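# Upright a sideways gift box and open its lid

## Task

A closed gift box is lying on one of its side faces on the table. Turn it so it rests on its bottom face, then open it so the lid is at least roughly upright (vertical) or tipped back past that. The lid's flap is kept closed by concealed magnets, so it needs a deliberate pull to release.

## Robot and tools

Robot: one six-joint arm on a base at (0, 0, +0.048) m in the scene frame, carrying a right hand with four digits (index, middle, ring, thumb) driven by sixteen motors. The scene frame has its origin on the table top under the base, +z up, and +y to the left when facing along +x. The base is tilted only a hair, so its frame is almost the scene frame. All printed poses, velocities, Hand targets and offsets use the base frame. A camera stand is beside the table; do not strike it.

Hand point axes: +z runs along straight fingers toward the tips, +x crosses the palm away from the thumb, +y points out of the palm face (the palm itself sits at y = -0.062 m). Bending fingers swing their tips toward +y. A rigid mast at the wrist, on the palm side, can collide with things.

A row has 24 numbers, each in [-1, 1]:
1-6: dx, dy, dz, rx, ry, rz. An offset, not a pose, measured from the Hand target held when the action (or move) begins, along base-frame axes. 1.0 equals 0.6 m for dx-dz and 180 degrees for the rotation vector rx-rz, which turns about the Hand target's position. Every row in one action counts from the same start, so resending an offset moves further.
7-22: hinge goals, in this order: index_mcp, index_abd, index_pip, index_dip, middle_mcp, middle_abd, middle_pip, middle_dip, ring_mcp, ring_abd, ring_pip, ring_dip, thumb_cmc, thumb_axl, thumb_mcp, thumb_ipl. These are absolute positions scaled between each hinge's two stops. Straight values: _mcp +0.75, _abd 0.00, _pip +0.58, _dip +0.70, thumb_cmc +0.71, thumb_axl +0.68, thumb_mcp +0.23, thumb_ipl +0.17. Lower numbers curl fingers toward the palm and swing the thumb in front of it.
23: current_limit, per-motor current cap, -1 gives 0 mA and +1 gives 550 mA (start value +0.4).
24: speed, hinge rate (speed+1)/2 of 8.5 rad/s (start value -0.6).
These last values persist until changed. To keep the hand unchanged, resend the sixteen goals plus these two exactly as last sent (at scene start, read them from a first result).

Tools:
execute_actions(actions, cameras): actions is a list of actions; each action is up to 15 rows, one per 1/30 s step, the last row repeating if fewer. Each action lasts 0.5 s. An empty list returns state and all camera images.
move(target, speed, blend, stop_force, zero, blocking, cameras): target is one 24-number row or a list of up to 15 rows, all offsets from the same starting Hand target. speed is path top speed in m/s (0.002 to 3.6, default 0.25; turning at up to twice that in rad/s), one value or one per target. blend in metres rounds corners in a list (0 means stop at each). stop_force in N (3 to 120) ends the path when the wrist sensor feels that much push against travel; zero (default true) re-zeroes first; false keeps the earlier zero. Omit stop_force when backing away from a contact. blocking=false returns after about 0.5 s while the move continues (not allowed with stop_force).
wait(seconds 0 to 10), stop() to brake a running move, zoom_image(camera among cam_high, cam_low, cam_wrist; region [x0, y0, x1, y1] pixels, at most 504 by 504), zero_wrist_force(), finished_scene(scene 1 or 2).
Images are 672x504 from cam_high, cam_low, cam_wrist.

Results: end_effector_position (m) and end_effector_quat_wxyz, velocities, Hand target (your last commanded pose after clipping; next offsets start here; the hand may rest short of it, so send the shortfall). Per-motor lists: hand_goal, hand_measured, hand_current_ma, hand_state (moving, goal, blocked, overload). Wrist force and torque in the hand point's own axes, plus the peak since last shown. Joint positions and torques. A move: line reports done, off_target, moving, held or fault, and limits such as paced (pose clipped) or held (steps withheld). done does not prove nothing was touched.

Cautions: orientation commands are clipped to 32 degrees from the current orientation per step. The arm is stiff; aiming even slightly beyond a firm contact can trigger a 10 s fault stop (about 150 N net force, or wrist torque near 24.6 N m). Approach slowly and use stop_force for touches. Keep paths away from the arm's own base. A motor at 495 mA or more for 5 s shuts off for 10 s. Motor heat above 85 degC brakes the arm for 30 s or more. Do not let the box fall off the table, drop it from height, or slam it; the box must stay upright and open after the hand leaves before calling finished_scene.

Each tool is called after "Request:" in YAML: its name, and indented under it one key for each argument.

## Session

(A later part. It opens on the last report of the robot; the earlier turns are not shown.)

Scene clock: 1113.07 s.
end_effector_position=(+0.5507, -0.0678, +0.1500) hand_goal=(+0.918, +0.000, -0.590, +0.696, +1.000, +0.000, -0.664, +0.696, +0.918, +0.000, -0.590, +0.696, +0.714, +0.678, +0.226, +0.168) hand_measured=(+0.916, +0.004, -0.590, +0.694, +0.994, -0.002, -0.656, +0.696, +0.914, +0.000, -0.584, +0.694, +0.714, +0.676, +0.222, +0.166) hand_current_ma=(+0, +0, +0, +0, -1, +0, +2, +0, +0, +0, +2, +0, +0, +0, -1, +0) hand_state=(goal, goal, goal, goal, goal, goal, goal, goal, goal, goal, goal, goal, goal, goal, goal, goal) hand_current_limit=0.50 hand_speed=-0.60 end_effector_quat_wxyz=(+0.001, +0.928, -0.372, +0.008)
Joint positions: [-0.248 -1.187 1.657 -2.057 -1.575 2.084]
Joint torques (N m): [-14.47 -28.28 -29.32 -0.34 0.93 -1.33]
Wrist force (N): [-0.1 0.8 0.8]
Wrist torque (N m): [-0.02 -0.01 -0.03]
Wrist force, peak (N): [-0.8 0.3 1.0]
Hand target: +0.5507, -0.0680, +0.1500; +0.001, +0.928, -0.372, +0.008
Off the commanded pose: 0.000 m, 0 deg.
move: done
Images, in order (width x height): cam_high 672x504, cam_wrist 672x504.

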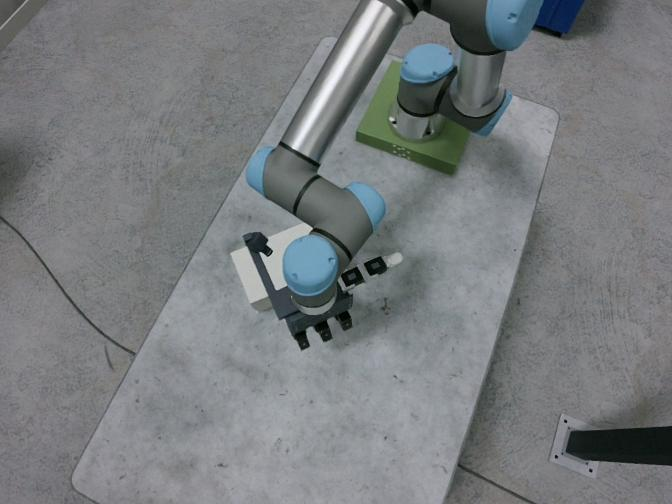

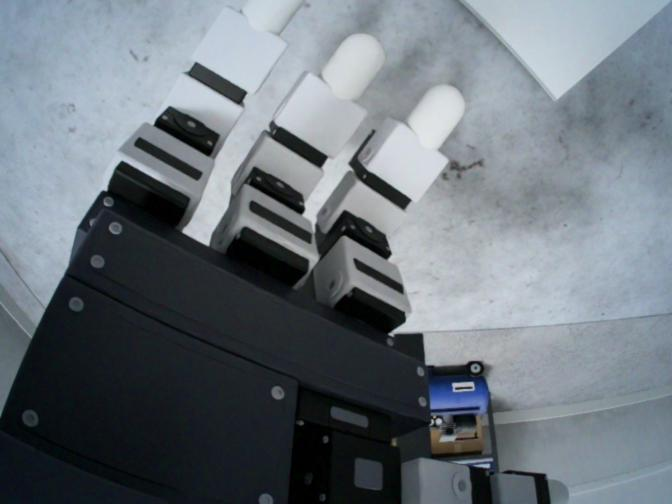

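Request:
move:
  target: [0,0,-0.1967,0,0,0,0.918,0,-0.591,0.696,1.0,0,-0.664,0.696,0.918,0,-0.591,0.696,0.714,0.678,0.225,0.168,0.5,-0.6]
  speed: 0.08
  cameras: ["cam_high", "cam_wrist"]

Request:
zoom_image:
  camera: "cam_high"
  region: [220, 210, 420, 370]

Scene clock: 1118.53 s.
end_effector_position=(+0.5507, -0.0680, +0.0319) hand_goal=(+0.918, +0.000, -0.590, +0.696, +1.000, +0.000, -0.664, +0.696, +0.918, +0.000, -0.590, +0.696, +0.714, +0.678, +0.226, +0.168) hand_measured=(+0.916, +0.004, -0.590, +0.694, +0.994, -0.002, -0.656, +0.696, +0.914, +0.000, -0.584, +0.694, +0.714, +0.676, +0.222, +0.166) hand_current_ma=(+0, +0, +0, +0, -1, +0, +2, +0, +0, +0, +1, +0, +0, +0, -1, +0) hand_state=(goal, goal, goal, goal, goal, goal, goal, goal, goal, goal, goal, goal, goal, goal, goal, goal) hand_current_limit=0.50 hand_speed=-0.60 end_effector_quat_wxyz=(+0.001, +0.928, -0.372, +0.008)
Joint positions: [-0.248 -1.026 1.77 -2.329 -1.575 2.084]
Joint torques (N m): [-13.23 -49.11 -28.8 -1.51 0.02 -1.1]
Wrist force (N): [0.1 0.5 0.9]
Wrist torque (N m): [-0.06 -0.02 0.02]
Wrist force, peak (N): [-0.1 0.6 1.6]
Hand target: +0.5507, -0.0680, +0.0319; +0.001, +0.928, -0.372, +0.008
Off the commanded pose: 0.000 m, 0 deg.
move: done
Images, in order (width x height): cam_high 672x504, cam_wrist 672x504.

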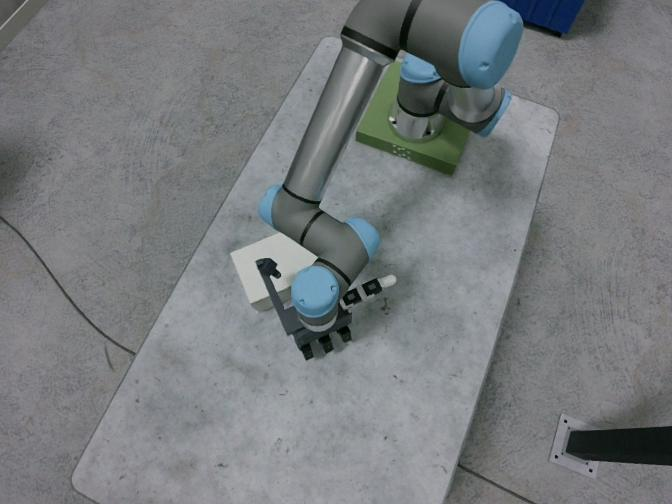

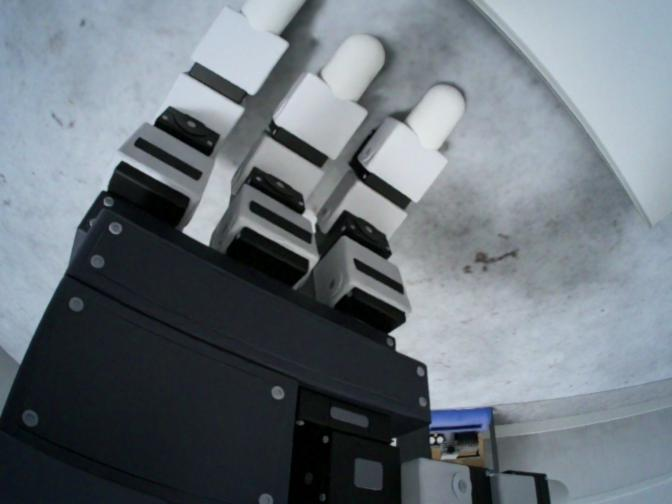

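Scaled by 2.520.

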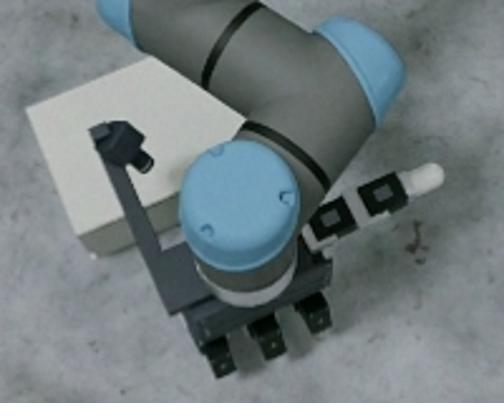

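Request:
move:
  target: [-0.0287,-0.0302,0,0,0,0,0.918,0,-0.591,0.696,1.0,0,-0.664,0.696,0.918,0,-0.591,0.696,0.714,0.678,0.225,0.168,0.5,-0.6]
  speed: 0.06
  stop_force: 3
  cameras: ["cam_wrist"]

Scene clock: 1121.37 s.
end_effector_position=(+0.5335, -0.0861, +0.0319) hand_goal=(+0.918, +0.000, -0.590, +0.696, +1.000, +0.000, -0.664, +0.696, +0.918, +0.000, -0.590, +0.696, +0.714, +0.678, +0.226, +0.168) hand_measured=(+0.916, +0.004, -0.590, +0.694, +0.996, -0.002, -0.656, +0.696, +0.916, +0.000, -0.584, +0.694, +0.714, +0.676, +0.222, +0.166) hand_current_ma=(+0, +0, +0, +0, -1, +0, +2, +0, +0, +0, +1, +0, +0, +0, -1, +0) hand_state=(goal, goal, goal, goal, goal, goal, goal, goal, goal, goal, goal, goal, goal, goal, goal, goal) hand_current_limit=0.50 hand_speed=-0.60 end_effector_quat_wxyz=(+0.001, +0.928, -0.372, +0.008)
Joint positions: [-0.285 -1.056 1.821 -2.352 -1.574 2.047]
Joint torques (N m): [14.6 -29.79 -28.82 -0.27 0.86 -0.26]
Wrist force (N): [0.2 0.3 0.7]
Wrist torque (N m): [-0.06 -0.02 -0.02]
Wrist force, peak (N): [0.2 1.2 0.8]
Hand target: +0.5335, -0.0861, +0.0319; +0.001, +0.928, -0.372, +0.008
Off the commanded pose: 0.000 m, 0 deg.
move: done
Images, in order (width x height): cam_wrist 672x504.

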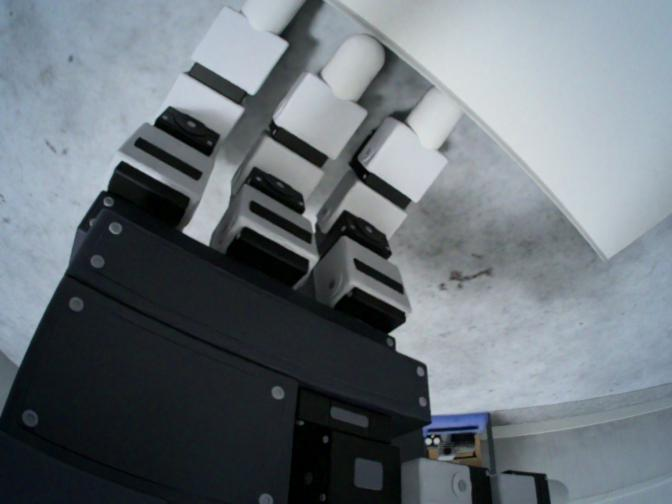

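Request:
move:
  target: [-0.0229,-0.0242,0,0,0,0,0.918,0,-0.591,0.696,1.0,0,-0.664,0.696,0.918,0,-0.591,0.696,0.714,0.678,0.225,0.168,0.5,-0.6]
  speed: 0.04
  stop_force: 3
  cameras: ["cam_wrist"]

Scene clock: 1124.30 s.
end_effector_position=(+0.5198, -0.1006, +0.0319) hand_goal=(+0.918, +0.000, -0.590, +0.696, +1.000, +0.000, -0.664, +0.696, +0.918, +0.000, -0.590, +0.696, +0.714, +0.678, +0.226, +0.168) hand_measured=(+0.920, +0.004, -0.590, +0.694, +0.996, -0.002, -0.656, +0.696, +0.918, +0.000, -0.588, +0.694, +0.714, +0.676, +0.222, +0.166) hand_current_ma=(+0, +0, +0, +0, -1, +0, +2, +0, +0, +0, +0, +0, +0, +0, -1, +0) hand_state=(goal, goal, goal, goal, goal, goal, goal, goal, goal, goal, goal, goal, goal, goal, goal, goal) hand_current_limit=0.50 hand_speed=-0.60 end_effector_quat_wxyz=(+0.001, +0.928, -0.372, +0.008)
Joint positions: [-0.316 -1.078 1.86 -2.368 -1.574 2.016]
Joint torques (N m): [14.73 -29.04 -28.22 -0.15 1.25 1.18]
Wrist force (N): [0.1 0.3 0.8]
Wrist torque (N m): [-0.06 -0.02 -0.02]
Wrist force, peak (N): [-0.4 -1.6 -0.4]
Hand target: +0.5198, -0.1006, +0.0319; +0.001, +0.928, -0.372, +0.008
Off the commanded pose: 0.000 m, 0 deg.
move: done
Images, in order (width x height): cam_wrist 672x504.

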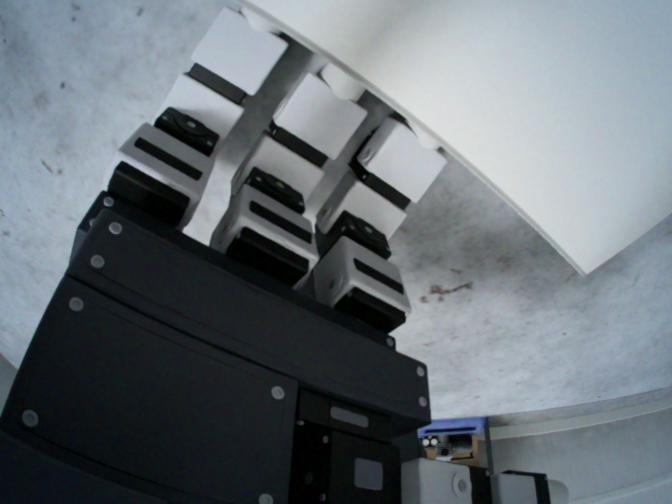

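Request:
execute_actions:
  actions:
    - [[0,0,0,0,0,0,0.918,0,-0.591,0.696,0.90,0,-0.56,0.696,0.918,0,-0.591,0.696,0.714,0.678,0.225,0.168,0.6,-0.9]]

Request:
execute_actions:
  actions:
    - [[0,0,0,0,0,0,0.918,0,-0.64,0.696,0.88,0,-0.50,0.696,0.918,0,-0.64,0.696,0.714,0.678,0.225,0.168,0.6,-0.93]]

Request:
execute_actions:
  actions:
    - [[0,0,0,0,0,0,0.918,0,-0.68,0.696,0.87,0,-0.47,0.696,0.918,0,-0.68,0.696,0.714,0.678,0.225,0.168,0.6,-0.93]]
  cameras: ["cam_low", "cam_wrist"]

Scene clock: 1128.57 s.
end_effector_position=(+0.5198, -0.1006, +0.0319) hand_goal=(+0.918, +0.000, -0.590, +0.696, +0.900, +0.000, -0.560, +0.696, +0.918, +0.000, -0.590, +0.696, +0.714, +0.678, +0.226, +0.168) hand_measured=(+0.920, +0.004, -0.590, +0.694, +0.906, -0.002, -0.564, +0.696, +0.918, +0.000, -0.588, +0.694, +0.714, +0.676, +0.222, +0.166) hand_current_ma=(+0, +0, +0, +0, +2, +0, +0, +0, +0, +0, +0, +0, +0, +0, -1, +0) hand_state=(goal, goal, goal, goal, goal, goal, goal, goal, goal, goal, goal, goal, goal, goal, goal, goal) hand_current_limit=0.60 hand_speed=-0.90 end_effector_quat_wxyz=(+0.001, +0.928, -0.372, +0.008)
Joint positions: [-0.316 -1.078 1.86 -2.368 -1.574 2.016]
Joint torques (N m): [13.63 -29.02 -26.59 -0.3 -1.37 1.35]
Wrist force (N): [0.0 -0.7 0.1]
Wrist torque (N m): [-0.03 0.00 -0.05]
Wrist force, peak (N): [0.2 0.4 1.0]
Hand target: +0.5198, -0.1006, +0.0319; +0.001, +0.928, -0.372, +0.008
Off the commanded pose: 0.000 m, 0 deg.

Scene clock: 1129.27 s.
end_effector_position=(+0.5198, -0.1006, +0.0319) hand_goal=(+0.918, +0.000, -0.640, +0.696, +0.880, +0.000, -0.500, +0.696, +0.918, +0.000, -0.640, +0.696, +0.714, +0.678, +0.226, +0.168) hand_measured=(+0.920, +0.004, -0.632, +0.694, +0.884, -0.002, -0.536, +0.688, +0.918, +0.000, -0.634, +0.694, +0.714, +0.676, +0.222, +0.166) hand_current_ma=(+0, +0, +2, +0, +1, +0, -31, -2, +0, +0, +2, +0, +0, +0, -1, +0) hand_state=(goal, goal, goal, goal, goal, goal, blocked, goal, goal, goal, goal, goal, goal, goal, goal, goal) hand_current_limit=0.60 hand_speed=-0.93 end_effector_quat_wxyz=(+0.001, +0.928, -0.372, +0.008)
Joint positions: [-0.316 -1.078 1.86 -2.368 -1.574 2.016]
Joint torques (N m): [13.07 -29.78 -26.22 -0.42 -1.94 1.34]
Wrist force (N): [0.2 -1.9 -0.8]
Wrist torque (N m): [-0.02 0.00 -0.05]
Wrist force, peak (N): [-0.2 -2.1 -1.2]
Hand target: +0.5198, -0.1006, +0.0319; +0.001, +0.928, -0.372, +0.008
Off the commanded pose: 0.000 m, 0 deg.

Scene clock: 1129.97 s.
end_effector_position=(+0.5198, -0.1006, +0.0319) hand_goal=(+0.918, +0.000, -0.680, +0.696, +0.870, +0.000, -0.470, +0.696, +0.918, +0.000, -0.680, +0.696, +0.714, +0.678, +0.226, +0.168) hand_measured=(+0.920, +0.004, -0.664, +0.696, +0.872, -0.002, -0.470, +0.694, +0.922, +0.000, -0.664, +0.696, +0.714, +0.676, +0.222, +0.166) hand_current_ma=(+0, +0, +8, +0, +0, +0, +0, +0, +1, +0, +7, +0, +0, +0, -1, +0) hand_state=(goal, goal, goal, goal, goal, goal, goal, goal, goal, goal, goal, goal, goal, goal, goal, goal) hand_current_limit=0.60 hand_speed=-0.93 end_effector_quat_wxyz=(+0.001, +0.928, -0.372, +0.008)
Joint positions: [-0.316 -1.078 1.86 -2.368 -1.574 2.016]
Joint torques (N m): [11.9 -29.49 -24.61 -0.31 -2.11 1.27]
Wrist force (N): [0.1 -0.1 1.3]
Wrist torque (N m): [-0.04 -0.03 -0.03]
Wrist force, peak (N): [0.1 -2.7 -1.7]
Hand target: +0.5198, -0.1006, +0.0319; +0.001, +0.928, -0.372, +0.008
Off the commanded pose: 0.000 m, 0 deg.
Images, in order (width x height): cam_low 672x504, cam_wrist 672x504.

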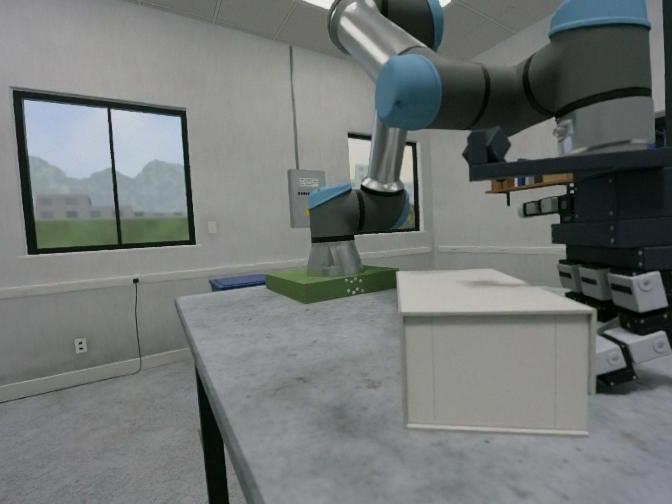

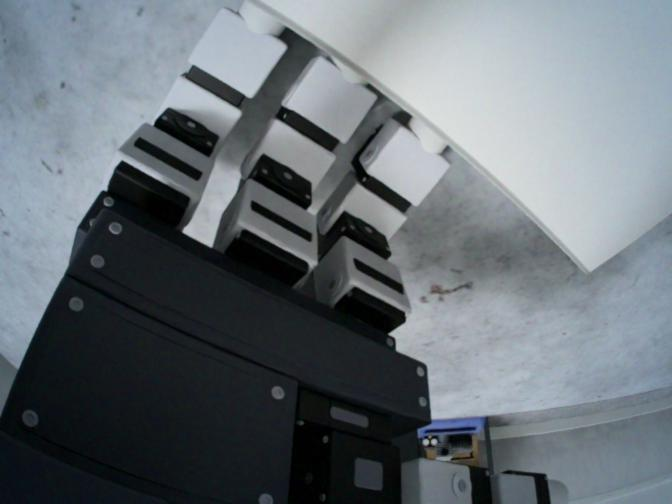

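Request:
zoom_image:
  camera: "cam_low"
  region: [540, 290, 672, 440]

Scaled by 3.360.

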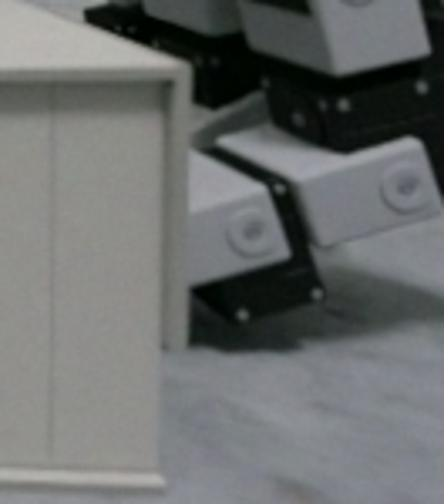

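Request:
execute_actions:
  actions:
    - [[0,0,0,0,0,0,0.918,0,-0.72,0.696,0.86,0,-0.42,0.696,0.918,0,-0.72,0.696,0.714,0.678,0.225,0.168,0.6,-0.93]]

Request:
execute_actions:
  actions:
    - [[0,0,0,0,0,0,0.918,0,-0.76,0.696,0.85,0,-0.37,0.696,0.918,0,-0.76,0.696,0.714,0.678,0.225,0.168,0.6,-0.93]]

Request:
execute_actions:
  actions:
    - [[0,0,0,0,0,0,0.918,0,-0.80,0.696,0.84,0,-0.32,0.696,0.918,0,-0.80,0.696,0.714,0.678,0.225,0.168,0.6,-0.93]]
  cameras: ["cam_low", "cam_wrist"]

Request:
zoom_image:
  camera: "cam_low"
  region: [390, 250, 672, 450]

Scene clock: 1136.80 s.
end_effector_position=(+0.5198, -0.1006, +0.0319) hand_goal=(+0.918, +0.000, -0.720, +0.696, +0.860, +0.000, -0.420, +0.696, +0.918, +0.000, -0.720, +0.696, +0.714, +0.678, +0.226, +0.168) hand_measured=(+0.926, +0.004, -0.692, +0.698, +0.860, -0.002, -0.440, +0.694, +0.926, +0.000, -0.690, +0.700, +0.714, +0.676, +0.222, +0.166) hand_current_ma=(+2, +0, +21, +0, +0, +0, -10, +0, +3, +0, +24, +1, +0, +0, -1, +0) hand_state=(goal, goal, blocked, goal, goal, goal, goal, goal, goal, goal, blocked, goal, goal, goal, goal, goal) hand_current_limit=0.60 hand_speed=-0.93 end_effector_quat_wxyz=(+0.001, +0.928, -0.372, +0.008)
Joint positions: [-0.316 -1.078 1.86 -2.368 -1.574 2.016]
Joint torques (N m): [4.67 -31.45 -17.91 -0.51 -2.06 1.15]
Wrist force (N): [-0.1 -1.3 0.6]
Wrist torque (N m): [-0.01 -0.01 -0.05]
Wrist force, peak (N): [0.2 0.0 2.1]
Hand target: +0.5198, -0.1006, +0.0319; +0.001, +0.928, -0.372, +0.008
Off the commanded pose: 0.000 m, 0 deg.

Scene clock: 1137.50 s.
end_effector_position=(+0.5198, -0.1006, +0.0319) hand_goal=(+0.918, +0.000, -0.760, +0.696, +0.850, +0.000, -0.370, +0.696, +0.918, +0.000, -0.760, +0.696, +0.714, +0.678, +0.226, +0.168) hand_measured=(+0.926, +0.004, -0.730, +0.700, +0.858, -0.002, -0.428, +0.686, +0.928, +0.000, -0.730, +0.700, +0.714, +0.676, +0.222, +0.166) hand_current_ma=(+3, +0, +22, +0, +2, +0, -76, -3, +4, +0, +24, +1, +0, +0, -1, +0) hand_state=(goal, goal, blocked, goal, goal, goal, blocked, goal, goal, goal, blocked, goal, goal, goal, goal, goal) hand_current_limit=0.60 hand_speed=-0.93 end_effector_quat_wxyz=(+0.001, +0.928, -0.372, +0.008)
Joint positions: [-0.316 -1.078 1.86 -2.368 -1.574 2.016]
Joint torques (N m): [3.63 -32.02 -16.16 -0.49 -1.9 1.18]
Wrist force (N): [0.0 -4.2 -2.2]
Wrist torque (N m): [0.15 0.05 -0.11]
Wrist force, peak (N): [0.3 -4.3 -2.4]
Hand target: +0.5198, -0.1006, +0.0319; +0.001, +0.928, -0.372, +0.008
Off the commanded pose: 0.000 m, 0 deg.

Scene clock: 1138.20 s.
end_effector_position=(+0.5198, -0.1006, +0.0319) hand_goal=(+0.918, +0.000, -0.800, +0.696, +0.840, +0.000, -0.320, +0.696, +0.918, +0.000, -0.800, +0.696, +0.714, +0.678, +0.226, +0.168) hand_measured=(+0.926, +0.004, -0.772, +0.700, +0.854, -0.002, -0.418, +0.678, +0.928, +0.000, -0.770, +0.702, +0.714, +0.676, +0.222, +0.166) hand_current_ma=(+3, +0, +20, +0, +7, +0, -185, -9, +4, +0, +24, +1, +0, +0, -1, +0) hand_state=(goal, goal, blocked, goal, goal, goal, blocked, goal, goal, goal, blocked, goal, goal, goal, goal, goal) hand_current_limit=0.60 hand_speed=-0.93 end_effector_quat_wxyz=(+0.001, +0.928, -0.372, +0.008)
Joint positions: [-0.316 -1.078 1.86 -2.368 -1.574 2.016]
Joint torques (N m): [2.78 -32.99 -15.58 -0.68 -1.86 1.14]
Wrist force (N): [0.4 -5.9 -4.9]
Wrist torque (N m): [0.27 0.11 -0.15]
Wrist force, peak (N): [0.3 -5.8 -5.1]
Hand target: +0.5198, -0.1006, +0.0319; +0.001, +0.928, -0.372, +0.008
Off the commanded pose: 0.000 m, 0 deg.
Images, in order (width x height): cam_low 672x504, cam_wrist 672x504.

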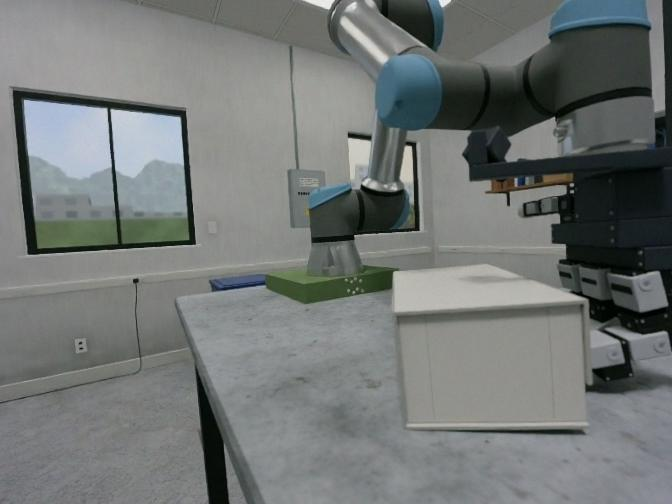

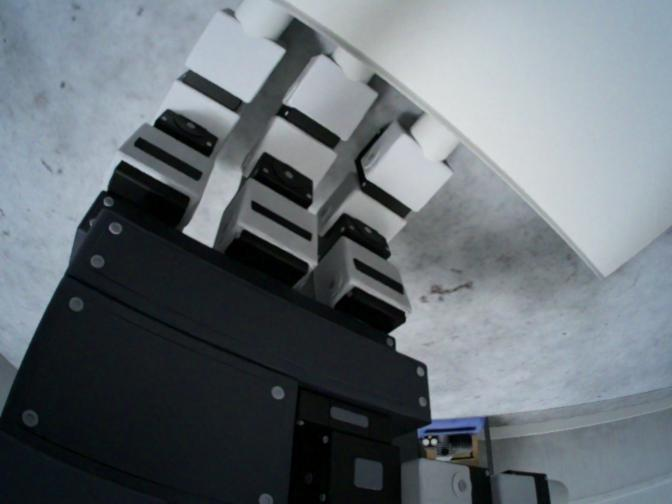

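Scaled by 1.787.

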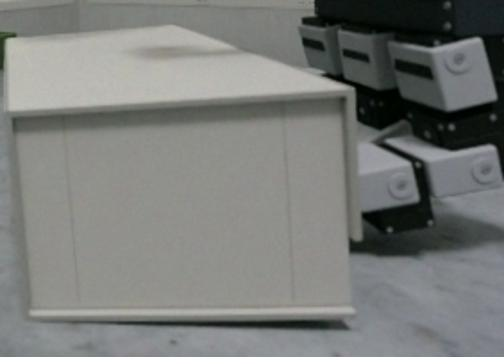

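Request:
execute_actions:
  actions:
    - [[0,0,0,0,0,0,0.918,0,-0.74,0.696,0.90,0,-0.50,0.696,0.918,0,-0.74,0.696,0.714,0.678,0.225,0.168,0.6,-0.85]]
    - [[0,0,0,0,0,0,0.918,0,-0.66,0.696,1.0,0,-0.66,0.696,0.918,0,-0.66,0.696,0.3,0.678,0.4,0.168,0.6,-0.85]]
    - [[0,0,0,0,0,0,0.918,0,-0.60,0.696,1.0,0,-0.66,0.696,0.918,0,-0.60,0.696,-0.2,0.678,0.4,0.0,0.6,-0.7]]
    - [[0,0,0,0,0,0,0.918,0,-0.591,0.696,1.0,0,-0.66,0.696,0.918,0,-0.591,0.696,-0.714,0.678,0.3,-0.2,0.6,-0.7]]
  cameras: ["cam_low", "cam_wrist"]

Request:
zoom_image:
  camera: "cam_low"
  region: [390, 250, 672, 450]

Scene clock: 1175.20 s.
end_effector_position=(+0.5198, -0.1006, +0.0319) hand_goal=(+0.918, +0.000, -0.590, +0.696, +1.000, +0.000, -0.660, +0.696, +0.918, +0.000, -0.590, +0.696, -0.714, +0.678, +0.300, -0.200) hand_measured=(+0.920, +0.004, -0.590, +0.700, +0.994, -0.002, -0.652, +0.694, +0.920, +0.000, -0.590, +0.700, -0.712, +0.676, +0.298, -0.198) hand_current_ma=(+0, +0, +0, +0, -1, +0, +2, +0, +0, +0, +0, +0, +0, +0, +0, +0) hand_state=(goal, goal, goal, goal, goal, goal, goal, goal, goal, goal, goal, goal, goal, goal, goal, goal) hand_current_limit=0.60 hand_speed=-0.70 end_effector_quat_wxyz=(+0.001, +0.928, -0.372, +0.008)
Joint positions: [-0.316 -1.078 1.86 -2.368 -1.574 2.016]
Joint torques (N m): [-6.11 -35.99 -11.78 -1.42 -1.94 0.49]
Wrist force (N): [0.1 0.4 0.8]
Wrist torque (N m): [-0.01 -0.08 -0.01]
Wrist force, peak (N): [0.3 -6.1 -5.1]
Hand target: +0.5198, -0.1006, +0.0319; +0.001, +0.928, -0.372, +0.008
Off the commanded pose: 0.000 m, 0 deg.
Images, in order (width x height): cam_low 672x504, cam_wrist 672x504.

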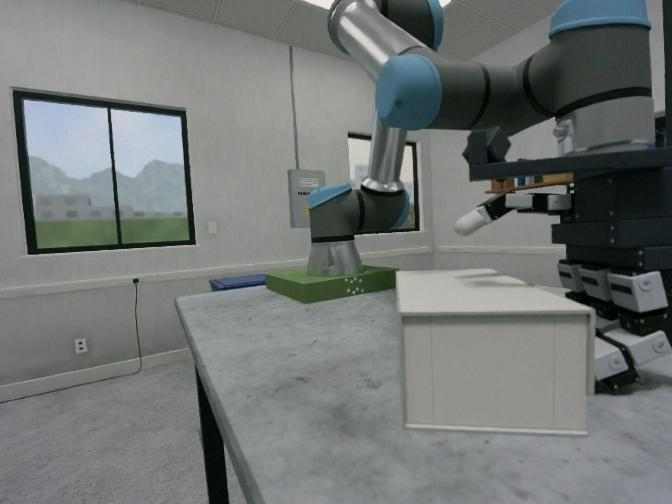

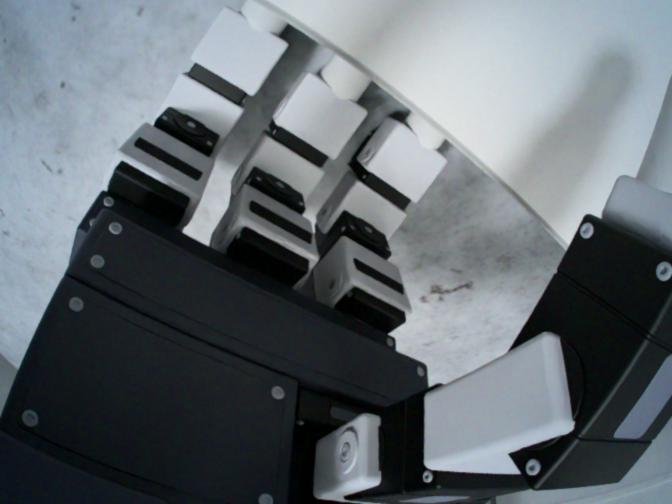

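Scaled by 1.787.

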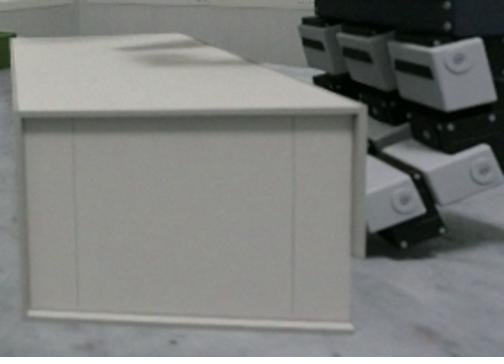

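Request:
execute_actions:
  actions:
    - [[0,0,0,0,0,0,0.918,0,-0.62,0.696,1.0,0,-0.66,0.696,0.918,0,-0.62,0.696,-0.714,0.678,-0.05,-0.37,0.6,-0.75]]
    - [[0,0,0,0,0,0,0.918,0,-0.65,0.696,1.0,0,-0.66,0.696,0.918,0,-0.65,0.696,-0.714,0.678,-0.12,-0.37,0.6,-0.9]]

Request:
execute_actions:
  actions:
    - [[0,0,0,0,0,0,0.918,0,-0.68,0.696,1.0,0,-0.66,0.696,0.918,0,-0.68,0.696,-0.714,0.678,-0.2,-0.37,0.6,-0.9]]

Request:
execute_actions:
  actions:
    - [[0,0,0,0,0,0,0.918,0,-0.72,0.696,1.0,0,-0.66,0.696,0.918,0,-0.72,0.696,-0.714,0.678,-0.28,-0.37,0.6,-0.9]]
  cameras: ["cam_low", "cam_wrist"]

Scene clock: 1178.73 s.
end_effector_position=(+0.5198, -0.1006, +0.0319) hand_goal=(+0.918, +0.000, -0.650, +0.696, +1.000, +0.000, -0.660, +0.696, +0.918, +0.000, -0.650, +0.696, -0.714, +0.678, -0.120, -0.370) hand_measured=(+0.920, +0.004, -0.642, +0.700, +0.994, -0.002, -0.652, +0.694, +0.920, +0.000, -0.644, +0.700, -0.712, +0.676, -0.062, -0.362) hand_current_ma=(+0, +0, +3, +0, -1, +0, +2, +0, +0, +0, +2, +0, +0, +0, +119, +3) hand_state=(goal, goal, goal, goal, goal, goal, goal, goal, goal, goal, goal, goal, goal, goal, blocked, goal) hand_current_limit=0.60 hand_speed=-0.90 end_effector_quat_wxyz=(+0.001, +0.928, -0.372, +0.008)
Joint positions: [-0.316 -1.078 1.86 -2.368 -1.574 2.016]
Joint torques (N m): [-11.52 -37.19 -11.69 -1.87 -1.92 0.25]
Wrist force (N): [0.2 0.8 -2.1]
Wrist torque (N m): [-0.07 -0.08 -0.02]
Wrist force, peak (N): [0.0 0.8 -2.4]
Hand target: +0.5198, -0.1006, +0.0319; +0.001, +0.928, -0.372, +0.008
Off the commanded pose: 0.000 m, 0 deg.

Scene clock: 1179.43 s.
end_effector_position=(+0.5198, -0.1006, +0.0319) hand_goal=(+0.918, +0.000, -0.680, +0.696, +1.000, +0.000, -0.660, +0.696, +0.918, +0.000, -0.680, +0.696, -0.714, +0.678, -0.200, -0.370) hand_measured=(+0.920, +0.004, -0.672, +0.700, +0.994, -0.002, -0.652, +0.694, +0.920, +0.000, -0.674, +0.700, -0.712, +0.676, -0.068, -0.358) hand_current_ma=(+0, +0, +3, +0, -1, +0, +2, +0, +0, +0, +2, +0, +0, +0, +440, +8) hand_state=(goal, goal, goal, goal, goal, goal, goal, goal, goal, goal, goal, goal, goal, goal, blocked, goal) hand_current_limit=0.60 hand_speed=-0.90 end_effector_quat_wxyz=(+0.001, +0.928, -0.372, +0.008)
Joint positions: [-0.316 -1.078 1.86 -2.368 -1.574 2.016]
Joint torques (N m): [-13.47 -37.69 -11.68 -1.98 -1.41 0.16]
Wrist force (N): [0.2 0.9 -5.6]
Wrist torque (N m): [-0.09 -0.08 -0.01]
Wrist force, peak (N): [0.0 0.7 -6.1]
Hand target: +0.5198, -0.1006, +0.0319; +0.001, +0.928, -0.372, +0.008
Off the commanded pose: 0.000 m, 0 deg.

Scene clock: 1180.13 s.
end_effector_position=(+0.5198, -0.1006, +0.0319) hand_goal=(+0.918, +0.000, -0.720, +0.696, +1.000, +0.000, -0.660, +0.696, +0.918, +0.000, -0.720, +0.696, -0.714, +0.678, -0.280, -0.370) hand_measured=(+0.922, +0.004, -0.690, +0.700, +0.994, -0.002, -0.652, +0.694, +0.926, +0.000, -0.690, +0.700, -0.712, +0.676, -0.068, -0.358) hand_current_ma=(+1, +0, +22, +0, -1, +0, +2, +0, +3, +0, +22, +1, +0, +0, +440, +8) hand_state=(goal, goal, blocked, goal, goal, goal, goal, goal, goal, goal, blocked, goal, goal, goal, blocked, goal) hand_current_limit=0.60 hand_speed=-0.90 end_effector_quat_wxyz=(+0.001, +0.928, -0.372, +0.008)
Joint positions: [-0.316 -1.078 1.86 -2.368 -1.574 2.016]
Joint torques (N m): [-13.81 -37.92 -11.89 -2.27 -0.68 0.11]
Wrist force (N): [0.1 0.7 -4.3]
Wrist torque (N m): [-0.10 -0.12 -0.01]
Wrist force, peak (N): [0.1 0.5 -5.8]
Hand target: +0.5198, -0.1006, +0.0319; +0.001, +0.928, -0.372, +0.008
Off the commanded pose: 0.000 m, 0 deg.
Images, in order (width x height): cam_low 672x504, cam_wrist 672x504.

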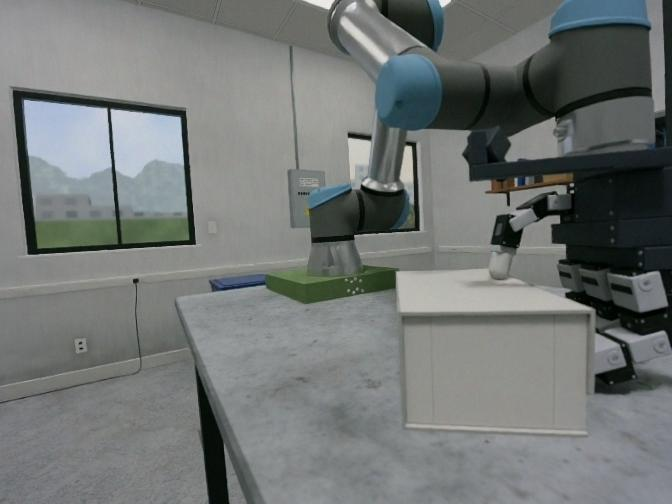

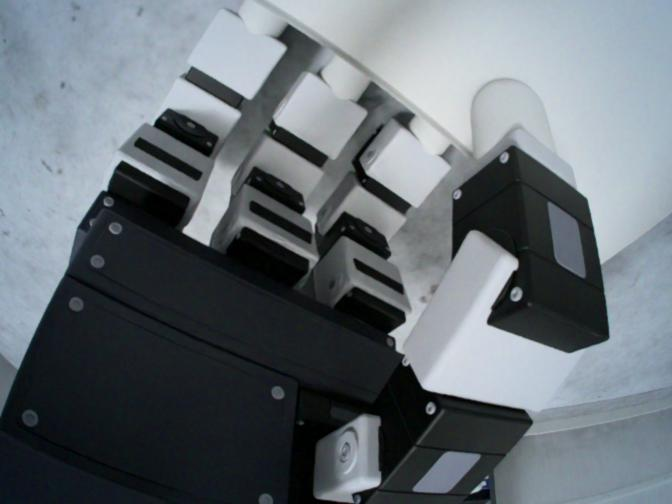

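Request:
execute_actions:
  actions:
    - [[0,0,0,0,0,0,0.918,0,-0.77,0.696,1.0,0,-0.66,0.696,0.918,0,-0.77,0.696,-0.714,0.678,-0.28,-0.37,0.6,-0.92]]

Request:
execute_actions:
  actions:
    - [[0,0,0,0,0,0,0.918,0,-0.82,0.696,1.0,0,-0.66,0.696,0.918,0,-0.82,0.696,-0.714,0.678,-0.28,-0.37,0.6,-0.92]]

Request:
execute_actions:
  actions:
    - [[0,0,0,0,0,0,0.918,0,-0.87,0.696,1.0,0,-0.66,0.696,0.918,0,-0.87,0.696,-0.714,0.678,-0.28,-0.37,0.6,-0.92]]
  cameras: ["cam_low", "cam_wrist"]

Scene clock: 1185.40 s.
end_effector_position=(+0.5198, -0.1006, +0.0319) hand_goal=(+0.918, +0.000, -0.770, +0.696, +1.000, +0.000, -0.660, +0.696, +0.918, +0.000, -0.770, +0.696, -0.714, +0.678, -0.280, -0.370) hand_measured=(+0.932, +0.004, -0.716, +0.706, +0.994, -0.002, -0.652, +0.694, +0.938, +0.000, -0.720, +0.706, -0.712, +0.676, -0.068, -0.358) hand_current_ma=(+8, +0, +66, +3, -1, +0, +2, +0, +13, +0, +58, +3, +0, +0, +440, +8) hand_state=(goal, goal, blocked, goal, goal, goal, goal, goal, blocked, goal, blocked, goal, goal, goal, blocked, goal) hand_current_limit=0.60 hand_speed=-0.92 end_effector_quat_wxyz=(+0.001, +0.928, -0.372, +0.008)
Joint positions: [-0.316 -1.078 1.86 -2.368 -1.574 2.016]
Joint torques (N m): [-14.01 -40.06 -12.54 -2.57 1.67 -0.29]
Wrist force (N): [0.0 0.0 -3.3]
Wrist torque (N m): [-0.11 -0.14 -0.04]
Wrist force, peak (N): [0.0 0.4 -4.9]
Hand target: +0.5198, -0.1006, +0.0319; +0.001, +0.928, -0.372, +0.008
Off the commanded pose: 0.000 m, 0 deg.

Scene clock: 1186.10 s.
end_effector_position=(+0.5198, -0.1006, +0.0319) hand_goal=(+0.918, +0.000, -0.820, +0.696, +1.000, +0.000, -0.660, +0.696, +0.918, +0.000, -0.820, +0.696, -0.714, +0.678, -0.280, -0.370) hand_measured=(+0.944, +0.004, -0.742, +0.712, +0.994, -0.002, -0.652, +0.694, +0.952, +0.000, -0.752, +0.712, -0.712, +0.676, -0.068, -0.358) hand_current_ma=(+20, +0, +124, +7, -1, +0, +2, +0, +32, +0, +100, +7, +0, +0, +440, +8) hand_state=(blocked, goal, blocked, goal, goal, goal, goal, goal, blocked, goal, blocked, goal, goal, goal, blocked, goal) hand_current_limit=0.60 hand_speed=-0.92 end_effector_quat_wxyz=(+0.001, +0.928, -0.372, +0.008)
Joint positions: [-0.316 -1.078 1.86 -2.368 -1.574 2.016]
Joint torques (N m): [-14.14 -40.74 -12.84 -2.89 1.63 -0.29]
Wrist force (N): [0.0 -0.9 -2.1]
Wrist torque (N m): [-0.08 -0.16 -0.07]
Wrist force, peak (N): [0.1 0.2 -3.0]
Hand target: +0.5198, -0.1006, +0.0319; +0.001, +0.928, -0.372, +0.008
Off the commanded pose: 0.000 m, 0 deg.

Scene clock: 1186.80 s.
end_effector_position=(+0.5198, -0.1006, +0.0319) hand_goal=(+0.918, +0.000, -0.870, +0.696, +1.000, +0.000, -0.660, +0.696, +0.918, +0.000, -0.870, +0.696, -0.714, +0.678, -0.280, -0.370) hand_measured=(+0.954, +0.004, -0.780, +0.716, +0.994, -0.002, -0.652, +0.694, +0.960, +0.000, -0.806, +0.714, -0.712, +0.678, -0.070, -0.350) hand_current_ma=(+35, +0, +157, +11, -1, +0, +2, +0, +49, +0, +88, +10, +0, +0, +440, +19) hand_state=(blocked, goal, blocked, goal, goal, goal, goal, goal, blocked, goal, blocked, goal, goal, goal, blocked, blocked) hand_current_limit=0.60 hand_speed=-0.92 end_effector_quat_wxyz=(+0.001, +0.928, -0.372, +0.008)
Joint positions: [-0.316 -1.078 1.86 -2.368 -1.574 2.016]
Joint torques (N m): [-14.23 -40.8 -12.28 -2.91 1.26 -0.47]
Wrist force (N): [0.4 -0.8 0.0]
Wrist torque (N m): [0.00 -0.16 -0.09]
Wrist force, peak (N): [0.0 -2.3 -1.3]
Hand target: +0.5198, -0.1006, +0.0319; +0.001, +0.928, -0.372, +0.008
Off the commanded pose: 0.000 m, 0 deg.
Images, in order (width x height): cam_low 672x504, cam_wrist 672x504.

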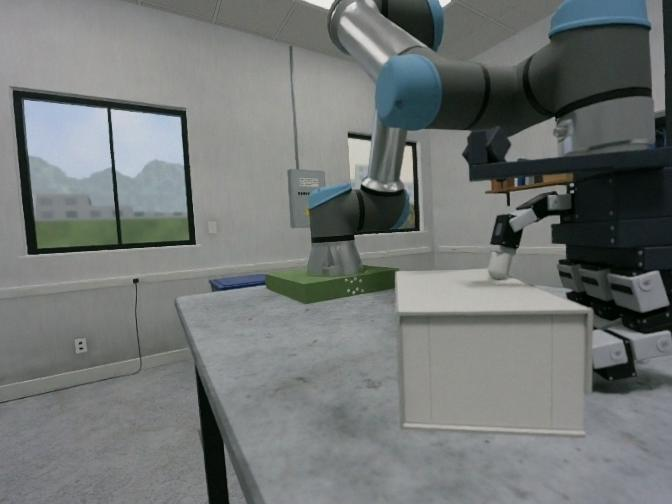

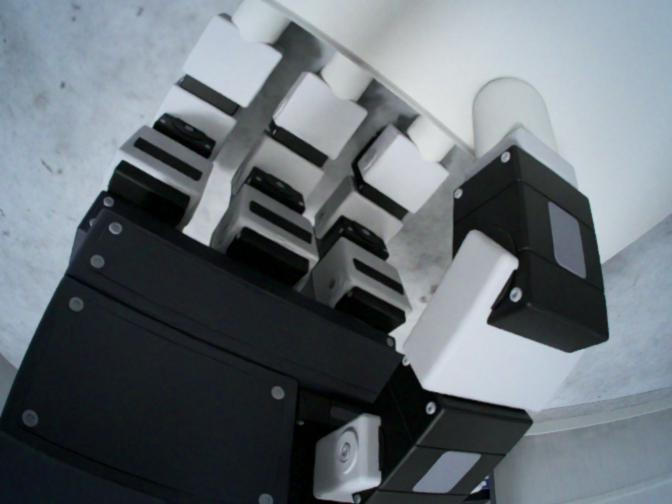

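Request:
execute_actions:
  actions:
    - [[0,0,0,0,0,0,0.93,0,-0.62,0.696,1.0,0,-0.66,0.696,0.93,0,-0.62,0.696,-0.714,0.678,0.1,-0.3,0.6,-0.75]]
    - [[0.0138,0.0145,0,0,0,0,0.93,0,-0.58,0.696,1.0,0,-0.66,0.696,0.93,0,-0.58,0.696,-0.714,0.678,0.2,-0.2,0.6,-0.75]]
    - [[0.0,0.0,0.0,0,0,0,0.945,0,-0.299,0.058,1.0,0,-0.299,0.058,0.945,0,-0.299,0.058,-0.714,0.678,0.2,-0.2,0.6,-0.7]]
    - [[0.0,0.0,0.0,0,0,0,0.945,0,-0.299,0.058,1.0,0,-0.299,0.058,0.945,0,-0.299,0.058,-0.714,0.678,0.2,-0.2,0.6,-0.7]]
  cameras: ["cam_low", "cam_wrist"]

Request:
zoom_image:
  camera: "cam_low"
  region: [540, 290, 672, 440]

Scene clock: 1198.13 s.
end_effector_position=(+0.5281, -0.0919, +0.0320) hand_goal=(+0.946, +0.000, -0.298, +0.058, +1.000, +0.000, -0.298, +0.058, +0.946, +0.000, -0.298, +0.058, -0.714, +0.678, +0.200, -0.200) hand_measured=(+0.926, +0.008, -0.382, +0.062, +0.984, +0.002, -0.382, +0.062, +0.926, +0.006, -0.352, +0.062, -0.712, +0.678, +0.188, -0.204) hand_current_ma=(-12, +2, -144, +1, -9, +0, -140, +0, -13, +1, -67, +0, +0, +0, -7, -1) hand_state=(goal, goal, blocked, goal, goal, goal, blocked, goal, blocked, goal, blocked, goal, goal, goal, goal, goal) hand_current_limit=0.60 hand_speed=-0.70 end_effector_quat_wxyz=(+0.001, +0.928, -0.372, +0.008)
Joint positions: [-0.297 -1.065 1.837 -2.358 -1.574 2.035]
Joint torques (N m): [12.1 -13.57 -2.13 1.28 0.3 1.04]
Wrist force (N): [-1.5 1.5 -27.0]
Wrist torque (N m): [1.85 0.33 -0.01]
Wrist force, peak (N): [-1.4 1.5 -27.0]
Hand target: +0.5281, -0.0919, +0.0319; +0.001, +0.928, -0.372, +0.008
Off the commanded pose: 0.000 m, 0 deg.
Images, in order (width x height): cam_low 672x504, cam_wrist 672x504.

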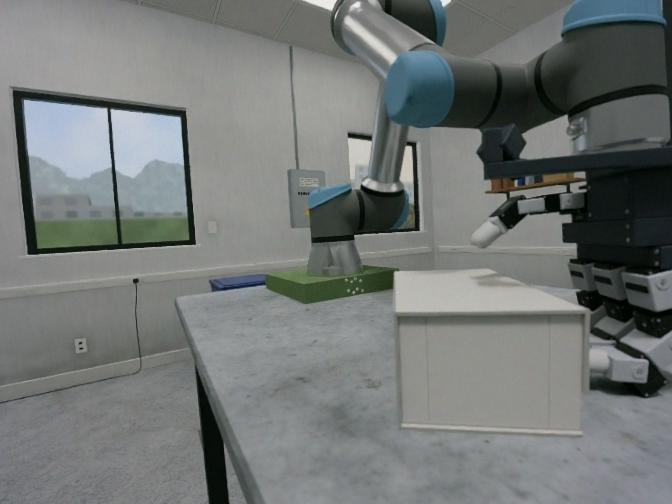

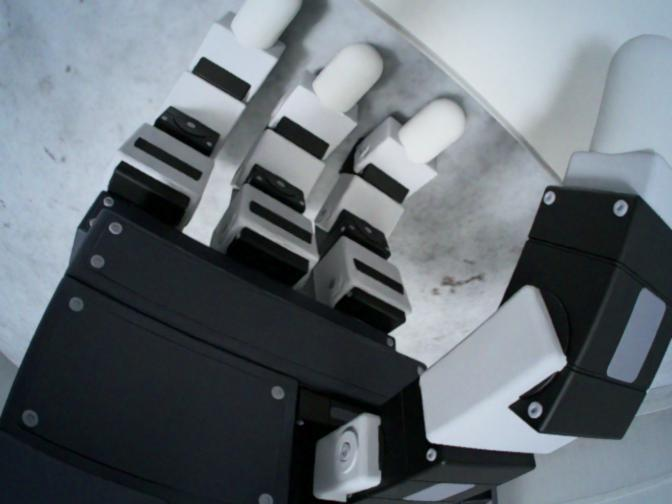

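Scaled by 3.360.

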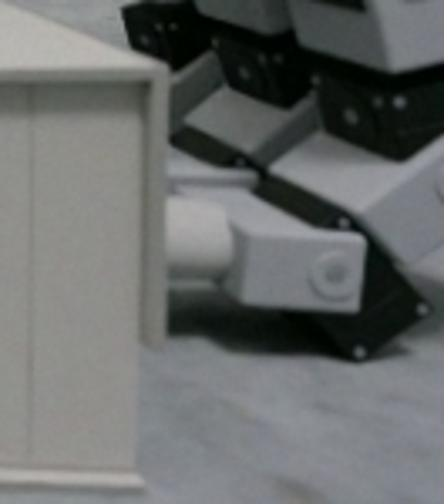

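Request:
execute_actions:
  actions:
    - [[0,0,0.005,0,0,0,0.945,0,-0.445,0.348,1.0,0,-0.445,0.348,0.945,0,-0.445,0.348,-0.714,0.678,0.2,-0.2,0.6,-0.6]]
    - [[0,0,-0.005,0,0,0,0.945,0,-0.445,0.348,1.0,0,-0.445,0.348,0.945,0,-0.445,0.348,-0.714,0.678,0.2,-0.2,0.6,-0.6]]

Request:
execute_actions:
  actions:
    - [[-0.0055,-0.0058,0,0,0,0,0.945,0,-0.445,0.348,1.0,0,-0.445,0.348,0.945,0,-0.445,0.348,-0.714,0.678,0.2,-0.2,0.6,-0.6]]

Request:
execute_actions:
  actions:
    - [[-0.0055,-0.0058,0,0,0,0,0.945,0,-0.445,0.348,1.0,0,-0.445,0.348,0.945,0,-0.445,0.348,-0.714,0.678,0.2,-0.2,0.6,-0.6]]

Request:
execute_actions:
  actions:
    - [[-0.0055,-0.0058,0,0,0,0,0.945,0,-0.445,0.348,1.0,0,-0.445,0.348,0.945,0,-0.445,0.348,-0.714,0.678,0.2,-0.2,0.6,-0.6]]
  cameras: ["cam_low", "cam_wrist"]

Request:
zoom_image:
  camera: "cam_low"
  region: [540, 290, 672, 440]

Scene clock: 1214.97 s.
end_effector_position=(+0.5280, -0.0919, +0.0319) hand_goal=(+0.946, +0.000, -0.444, +0.348, +1.000, +0.000, -0.444, +0.348, +0.946, +0.000, -0.444, +0.348, -0.714, +0.678, +0.200, -0.200) hand_measured=(+0.942, +0.004, -0.438, +0.346, +0.994, -0.002, -0.438, +0.346, +0.942, +0.002, -0.438, +0.346, -0.712, +0.678, +0.190, -0.204) hand_current_ma=(-1, +0, +2, +0, -2, +0, +1, +0, -1, +0, +1, +0, +0, +0, -6, -1) hand_state=(goal, goal, goal, goal, goal, goal, goal, goal, goal, goal, goal, goal, goal, goal, goal, goal) hand_current_limit=0.60 hand_speed=-0.60 end_effector_quat_wxyz=(+0.001, +0.928, -0.372, +0.008)
Joint positions: [-0.297 -1.065 1.837 -2.358 -1.574 2.035]
Joint torques (N m): [11.47 -51.1 -25.19 -0.59 1.51 1.13]
Wrist force (N): [0.1 0.3 0.9]
Wrist torque (N m): [-0.03 -0.09 0.06]
Wrist force, peak (N): [-1.3 1.1 -28.7]
Hand target: +0.5281, -0.0919, +0.0319; +0.001, +0.928, -0.372, +0.008
Off the commanded pose: 0.000 m, 0 deg.

Scene clock: 1215.67 s.
end_effector_position=(+0.5247, -0.0954, +0.0319) hand_goal=(+0.946, +0.000, -0.444, +0.348, +1.000, +0.000, -0.444, +0.348, +0.946, +0.000, -0.444, +0.348, -0.714, +0.678, +0.200, -0.200) hand_measured=(+0.942, +0.004, -0.438, +0.346, +0.994, -0.002, -0.438, +0.346, +0.942, +0.002, -0.438, +0.346, -0.712, +0.678, +0.190, -0.204) hand_current_ma=(-1, +0, +2, +0, -1, +0, +1, +0, -1, +0, +1, +0, +0, +0, -6, -1) hand_state=(goal, goal, goal, goal, goal, goal, goal, goal, goal, goal, goal, goal, goal, goal, goal, goal) hand_current_limit=0.60 hand_speed=-0.60 end_effector_quat_wxyz=(+0.001, +0.928, -0.372, +0.008)
Joint positions: [-0.305 -1.07 1.846 -2.362 -1.574 2.028]
Joint torques (N m): [14.09 -29.88 -28.1 -0.43 1.32 0.2]
Wrist force (N): [0.1 0.3 0.9]
Wrist torque (N m): [-0.03 -0.09 -0.03]
Wrist force, peak (N): [-0.3 -1.6 0.8]
Hand target: +0.5248, -0.0954, +0.0319; +0.001, +0.928, -0.372, +0.008
Off the commanded pose: 0.000 m, 0 deg.

Scene clock: 1216.37 s.
end_effector_position=(+0.5214, -0.0989, +0.0319) hand_goal=(+0.946, +0.000, -0.444, +0.348, +1.000, +0.000, -0.444, +0.348, +0.946, +0.000, -0.444, +0.348, -0.714, +0.678, +0.200, -0.200) hand_measured=(+0.944, +0.004, -0.438, +0.346, +0.996, -0.002, -0.438, +0.346, +0.942, +0.002, -0.438, +0.346, -0.712, +0.678, +0.190, -0.204) hand_current_ma=(+0, +0, +2, +0, -1, +0, +1, +0, +0, +0, +1, +0, +0, +0, -6, -1) hand_state=(goal, goal, goal, goal, goal, goal, goal, goal, goal, goal, goal, goal, goal, goal, goal, goal) hand_current_limit=0.60 hand_speed=-0.60 end_effector_quat_wxyz=(+0.001, +0.928, -0.372, +0.008)
Joint positions: [-0.312 -1.076 1.856 -2.366 -1.574 2.02]
Joint torques (N m): [14.53 -29.51 -28.53 -0.61 1.63 0.21]
Wrist force (N): [-0.1 0.6 0.7]
Wrist torque (N m): [0.02 -0.05 -0.05]
Wrist force, peak (N): [-0.4 -1.9 1.0]
Hand target: +0.5215, -0.0989, +0.0319; +0.001, +0.928, -0.372, +0.008
Off the commanded pose: 0.000 m, 0 deg.

Scene clock: 1217.07 s.
end_effector_position=(+0.5181, -0.1023, +0.0319) hand_goal=(+0.946, +0.000, -0.444, +0.348, +1.000, +0.000, -0.444, +0.348, +0.946, +0.000, -0.444, +0.348, -0.714, +0.678, +0.200, -0.200) hand_measured=(+0.944, +0.004, -0.438, +0.346, +0.996, -0.002, -0.438, +0.346, +0.944, +0.002, -0.438, +0.346, -0.712, +0.678, +0.190, -0.204) hand_current_ma=(+0, +0, +2, +0, -1, +0, +1, +0, +0, +0, +1, +0, +0, +0, -6, -1) hand_state=(goal, goal, goal, goal, goal, goal, goal, goal, goal, goal, goal, goal, goal, goal, goal, goal) hand_current_limit=0.60 hand_speed=-0.60 end_effector_quat_wxyz=(+0.001, +0.928, -0.372, +0.008)
Joint positions: [-0.319 -1.081 1.865 -2.37 -1.573 2.013]
Joint torques (N m): [15.1 -28.54 -28.84 -0.38 1.41 0.24]
Wrist force (N): [-0.1 0.3 1.0]
Wrist torque (N m): [-0.03 -0.07 -0.05]
Wrist force, peak (N): [-0.5 -1.7 1.0]
Hand target: +0.5182, -0.1023, +0.0319; +0.001, +0.928, -0.372, +0.008
Off the commanded pose: 0.000 m, 0 deg.
Images, in order (width x height): cam_low 672x504, cam_wrist 672x504.

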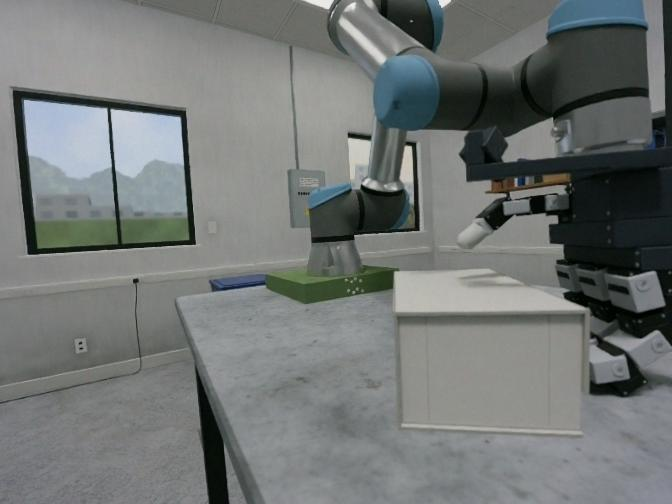

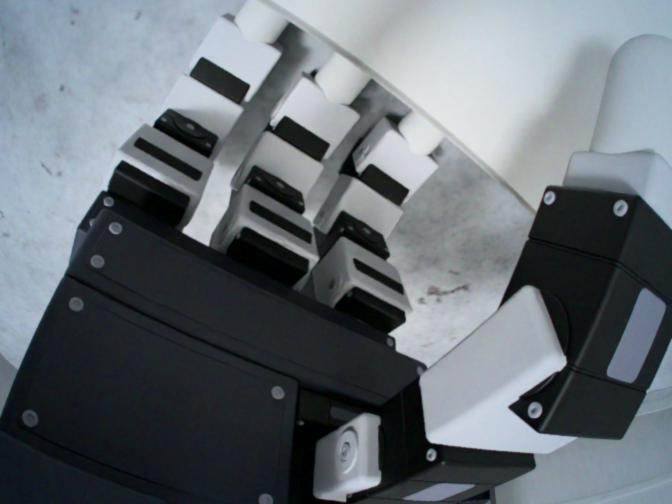

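Scaled by 3.360.

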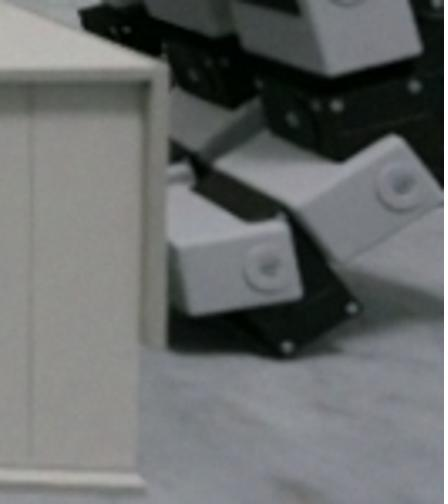

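Request:
execute_actions:
  actions:
    - [[-0.008,-0.0084,0,0,0,0,0.945,0,-0.445,0.348,1.0,0,-0.445,0.348,0.945,0,-0.445,0.348,-0.714,0.678,0.1,-0.3,0.6,-0.6]]

Request:
execute_actions:
  actions:
    - [[-0.008,-0.0084,0,0,0,0,0.945,0,-0.445,0.348,1.0,0,-0.445,0.348,0.945,0,-0.445,0.348,-0.714,0.678,0.1,-0.3,0.6,-0.6]]
  cameras: ["cam_low", "cam_wrist"]

Scene clock: 1219.57 s.
end_effector_position=(+0.5134, -0.1074, +0.0320) hand_goal=(+0.946, +0.000, -0.444, +0.348, +1.000, +0.000, -0.444, +0.348, +0.946, +0.000, -0.444, +0.348, -0.714, +0.678, +0.100, -0.300) hand_measured=(+0.946, +0.004, -0.440, +0.346, +0.998, -0.002, -0.440, +0.346, +0.946, +0.002, -0.440, +0.346, -0.712, +0.678, +0.098, -0.298) hand_current_ma=(+0, +0, +1, +0, +0, +0, +1, +0, +0, +0, +1, +0, +0, +0, +0, +0) hand_state=(goal, goal, goal, goal, goal, goal, goal, goal, goal, goal, goal, goal, goal, goal, goal, goal) hand_current_limit=0.60 hand_speed=-0.60 end_effector_quat_wxyz=(+0.001, +0.928, -0.372, +0.008)
Joint positions: [-0.33 -1.089 1.878 -2.376 -1.573 2.002]
Joint torques (N m): [14.68 -27.95 -21.88 -0.52 1.54 -1.05]
Wrist force (N): [0.2 0.4 0.9]
Wrist torque (N m): [-0.02 -0.10 -0.03]
Wrist force, peak (N): [-0.7 -2.6 0.9]
Hand target: +0.5134, -0.1074, +0.0319; +0.001, +0.928, -0.372, +0.008
Off the commanded pose: 0.000 m, 0 deg.

Scene clock: 1220.27 s.
end_effector_position=(+0.5086, -0.1124, +0.0319) hand_goal=(+0.946, +0.000, -0.444, +0.348, +1.000, +0.000, -0.444, +0.348, +0.946, +0.000, -0.444, +0.348, -0.714, +0.678, +0.100, -0.300) hand_measured=(+0.948, +0.004, -0.442, +0.346, +1.000, +0.000, -0.442, +0.346, +0.948, +0.002, -0.442, +0.346, -0.712, +0.678, +0.098, -0.298) hand_current_ma=(+0, +0, +0, +0, +0, +0, +0, +0, +0, +0, +0, +0, +0, +0, +0, +0) hand_state=(goal, goal, goal, goal, goal, goal, goal, goal, goal, goal, goal, goal, goal, goal, goal, goal) hand_current_limit=0.60 hand_speed=-0.60 end_effector_quat_wxyz=(+0.001, +0.928, -0.372, +0.008)
Joint positions: [-0.342 -1.096 1.891 -2.381 -1.573 1.991]
Joint torques (N m): [14.47 -29.08 -23.24 -0.51 1.24 -1.16]
Wrist force (N): [0.0 0.3 0.6]
Wrist torque (N m): [0.00 -0.07 -0.04]
Wrist force, peak (N): [-0.8 -4.7 0.0]
Hand target: +0.5086, -0.1124, +0.0319; +0.001, +0.928, -0.372, +0.008
Off the commanded pose: 0.000 m, 0 deg.
Images, in order (width x height): cam_low 672x504, cam_wrist 672x504.

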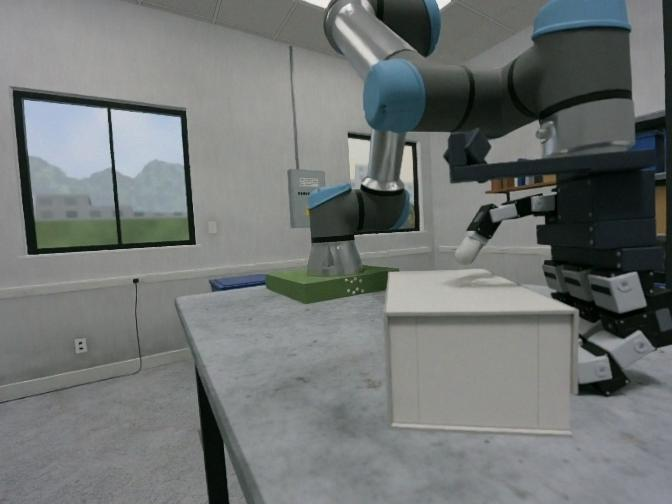

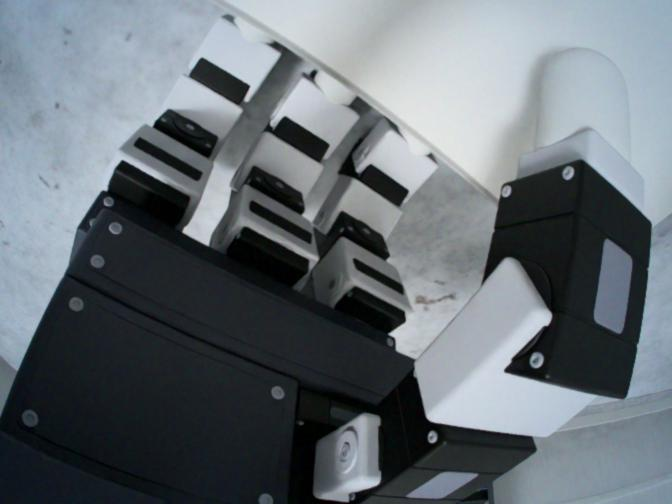

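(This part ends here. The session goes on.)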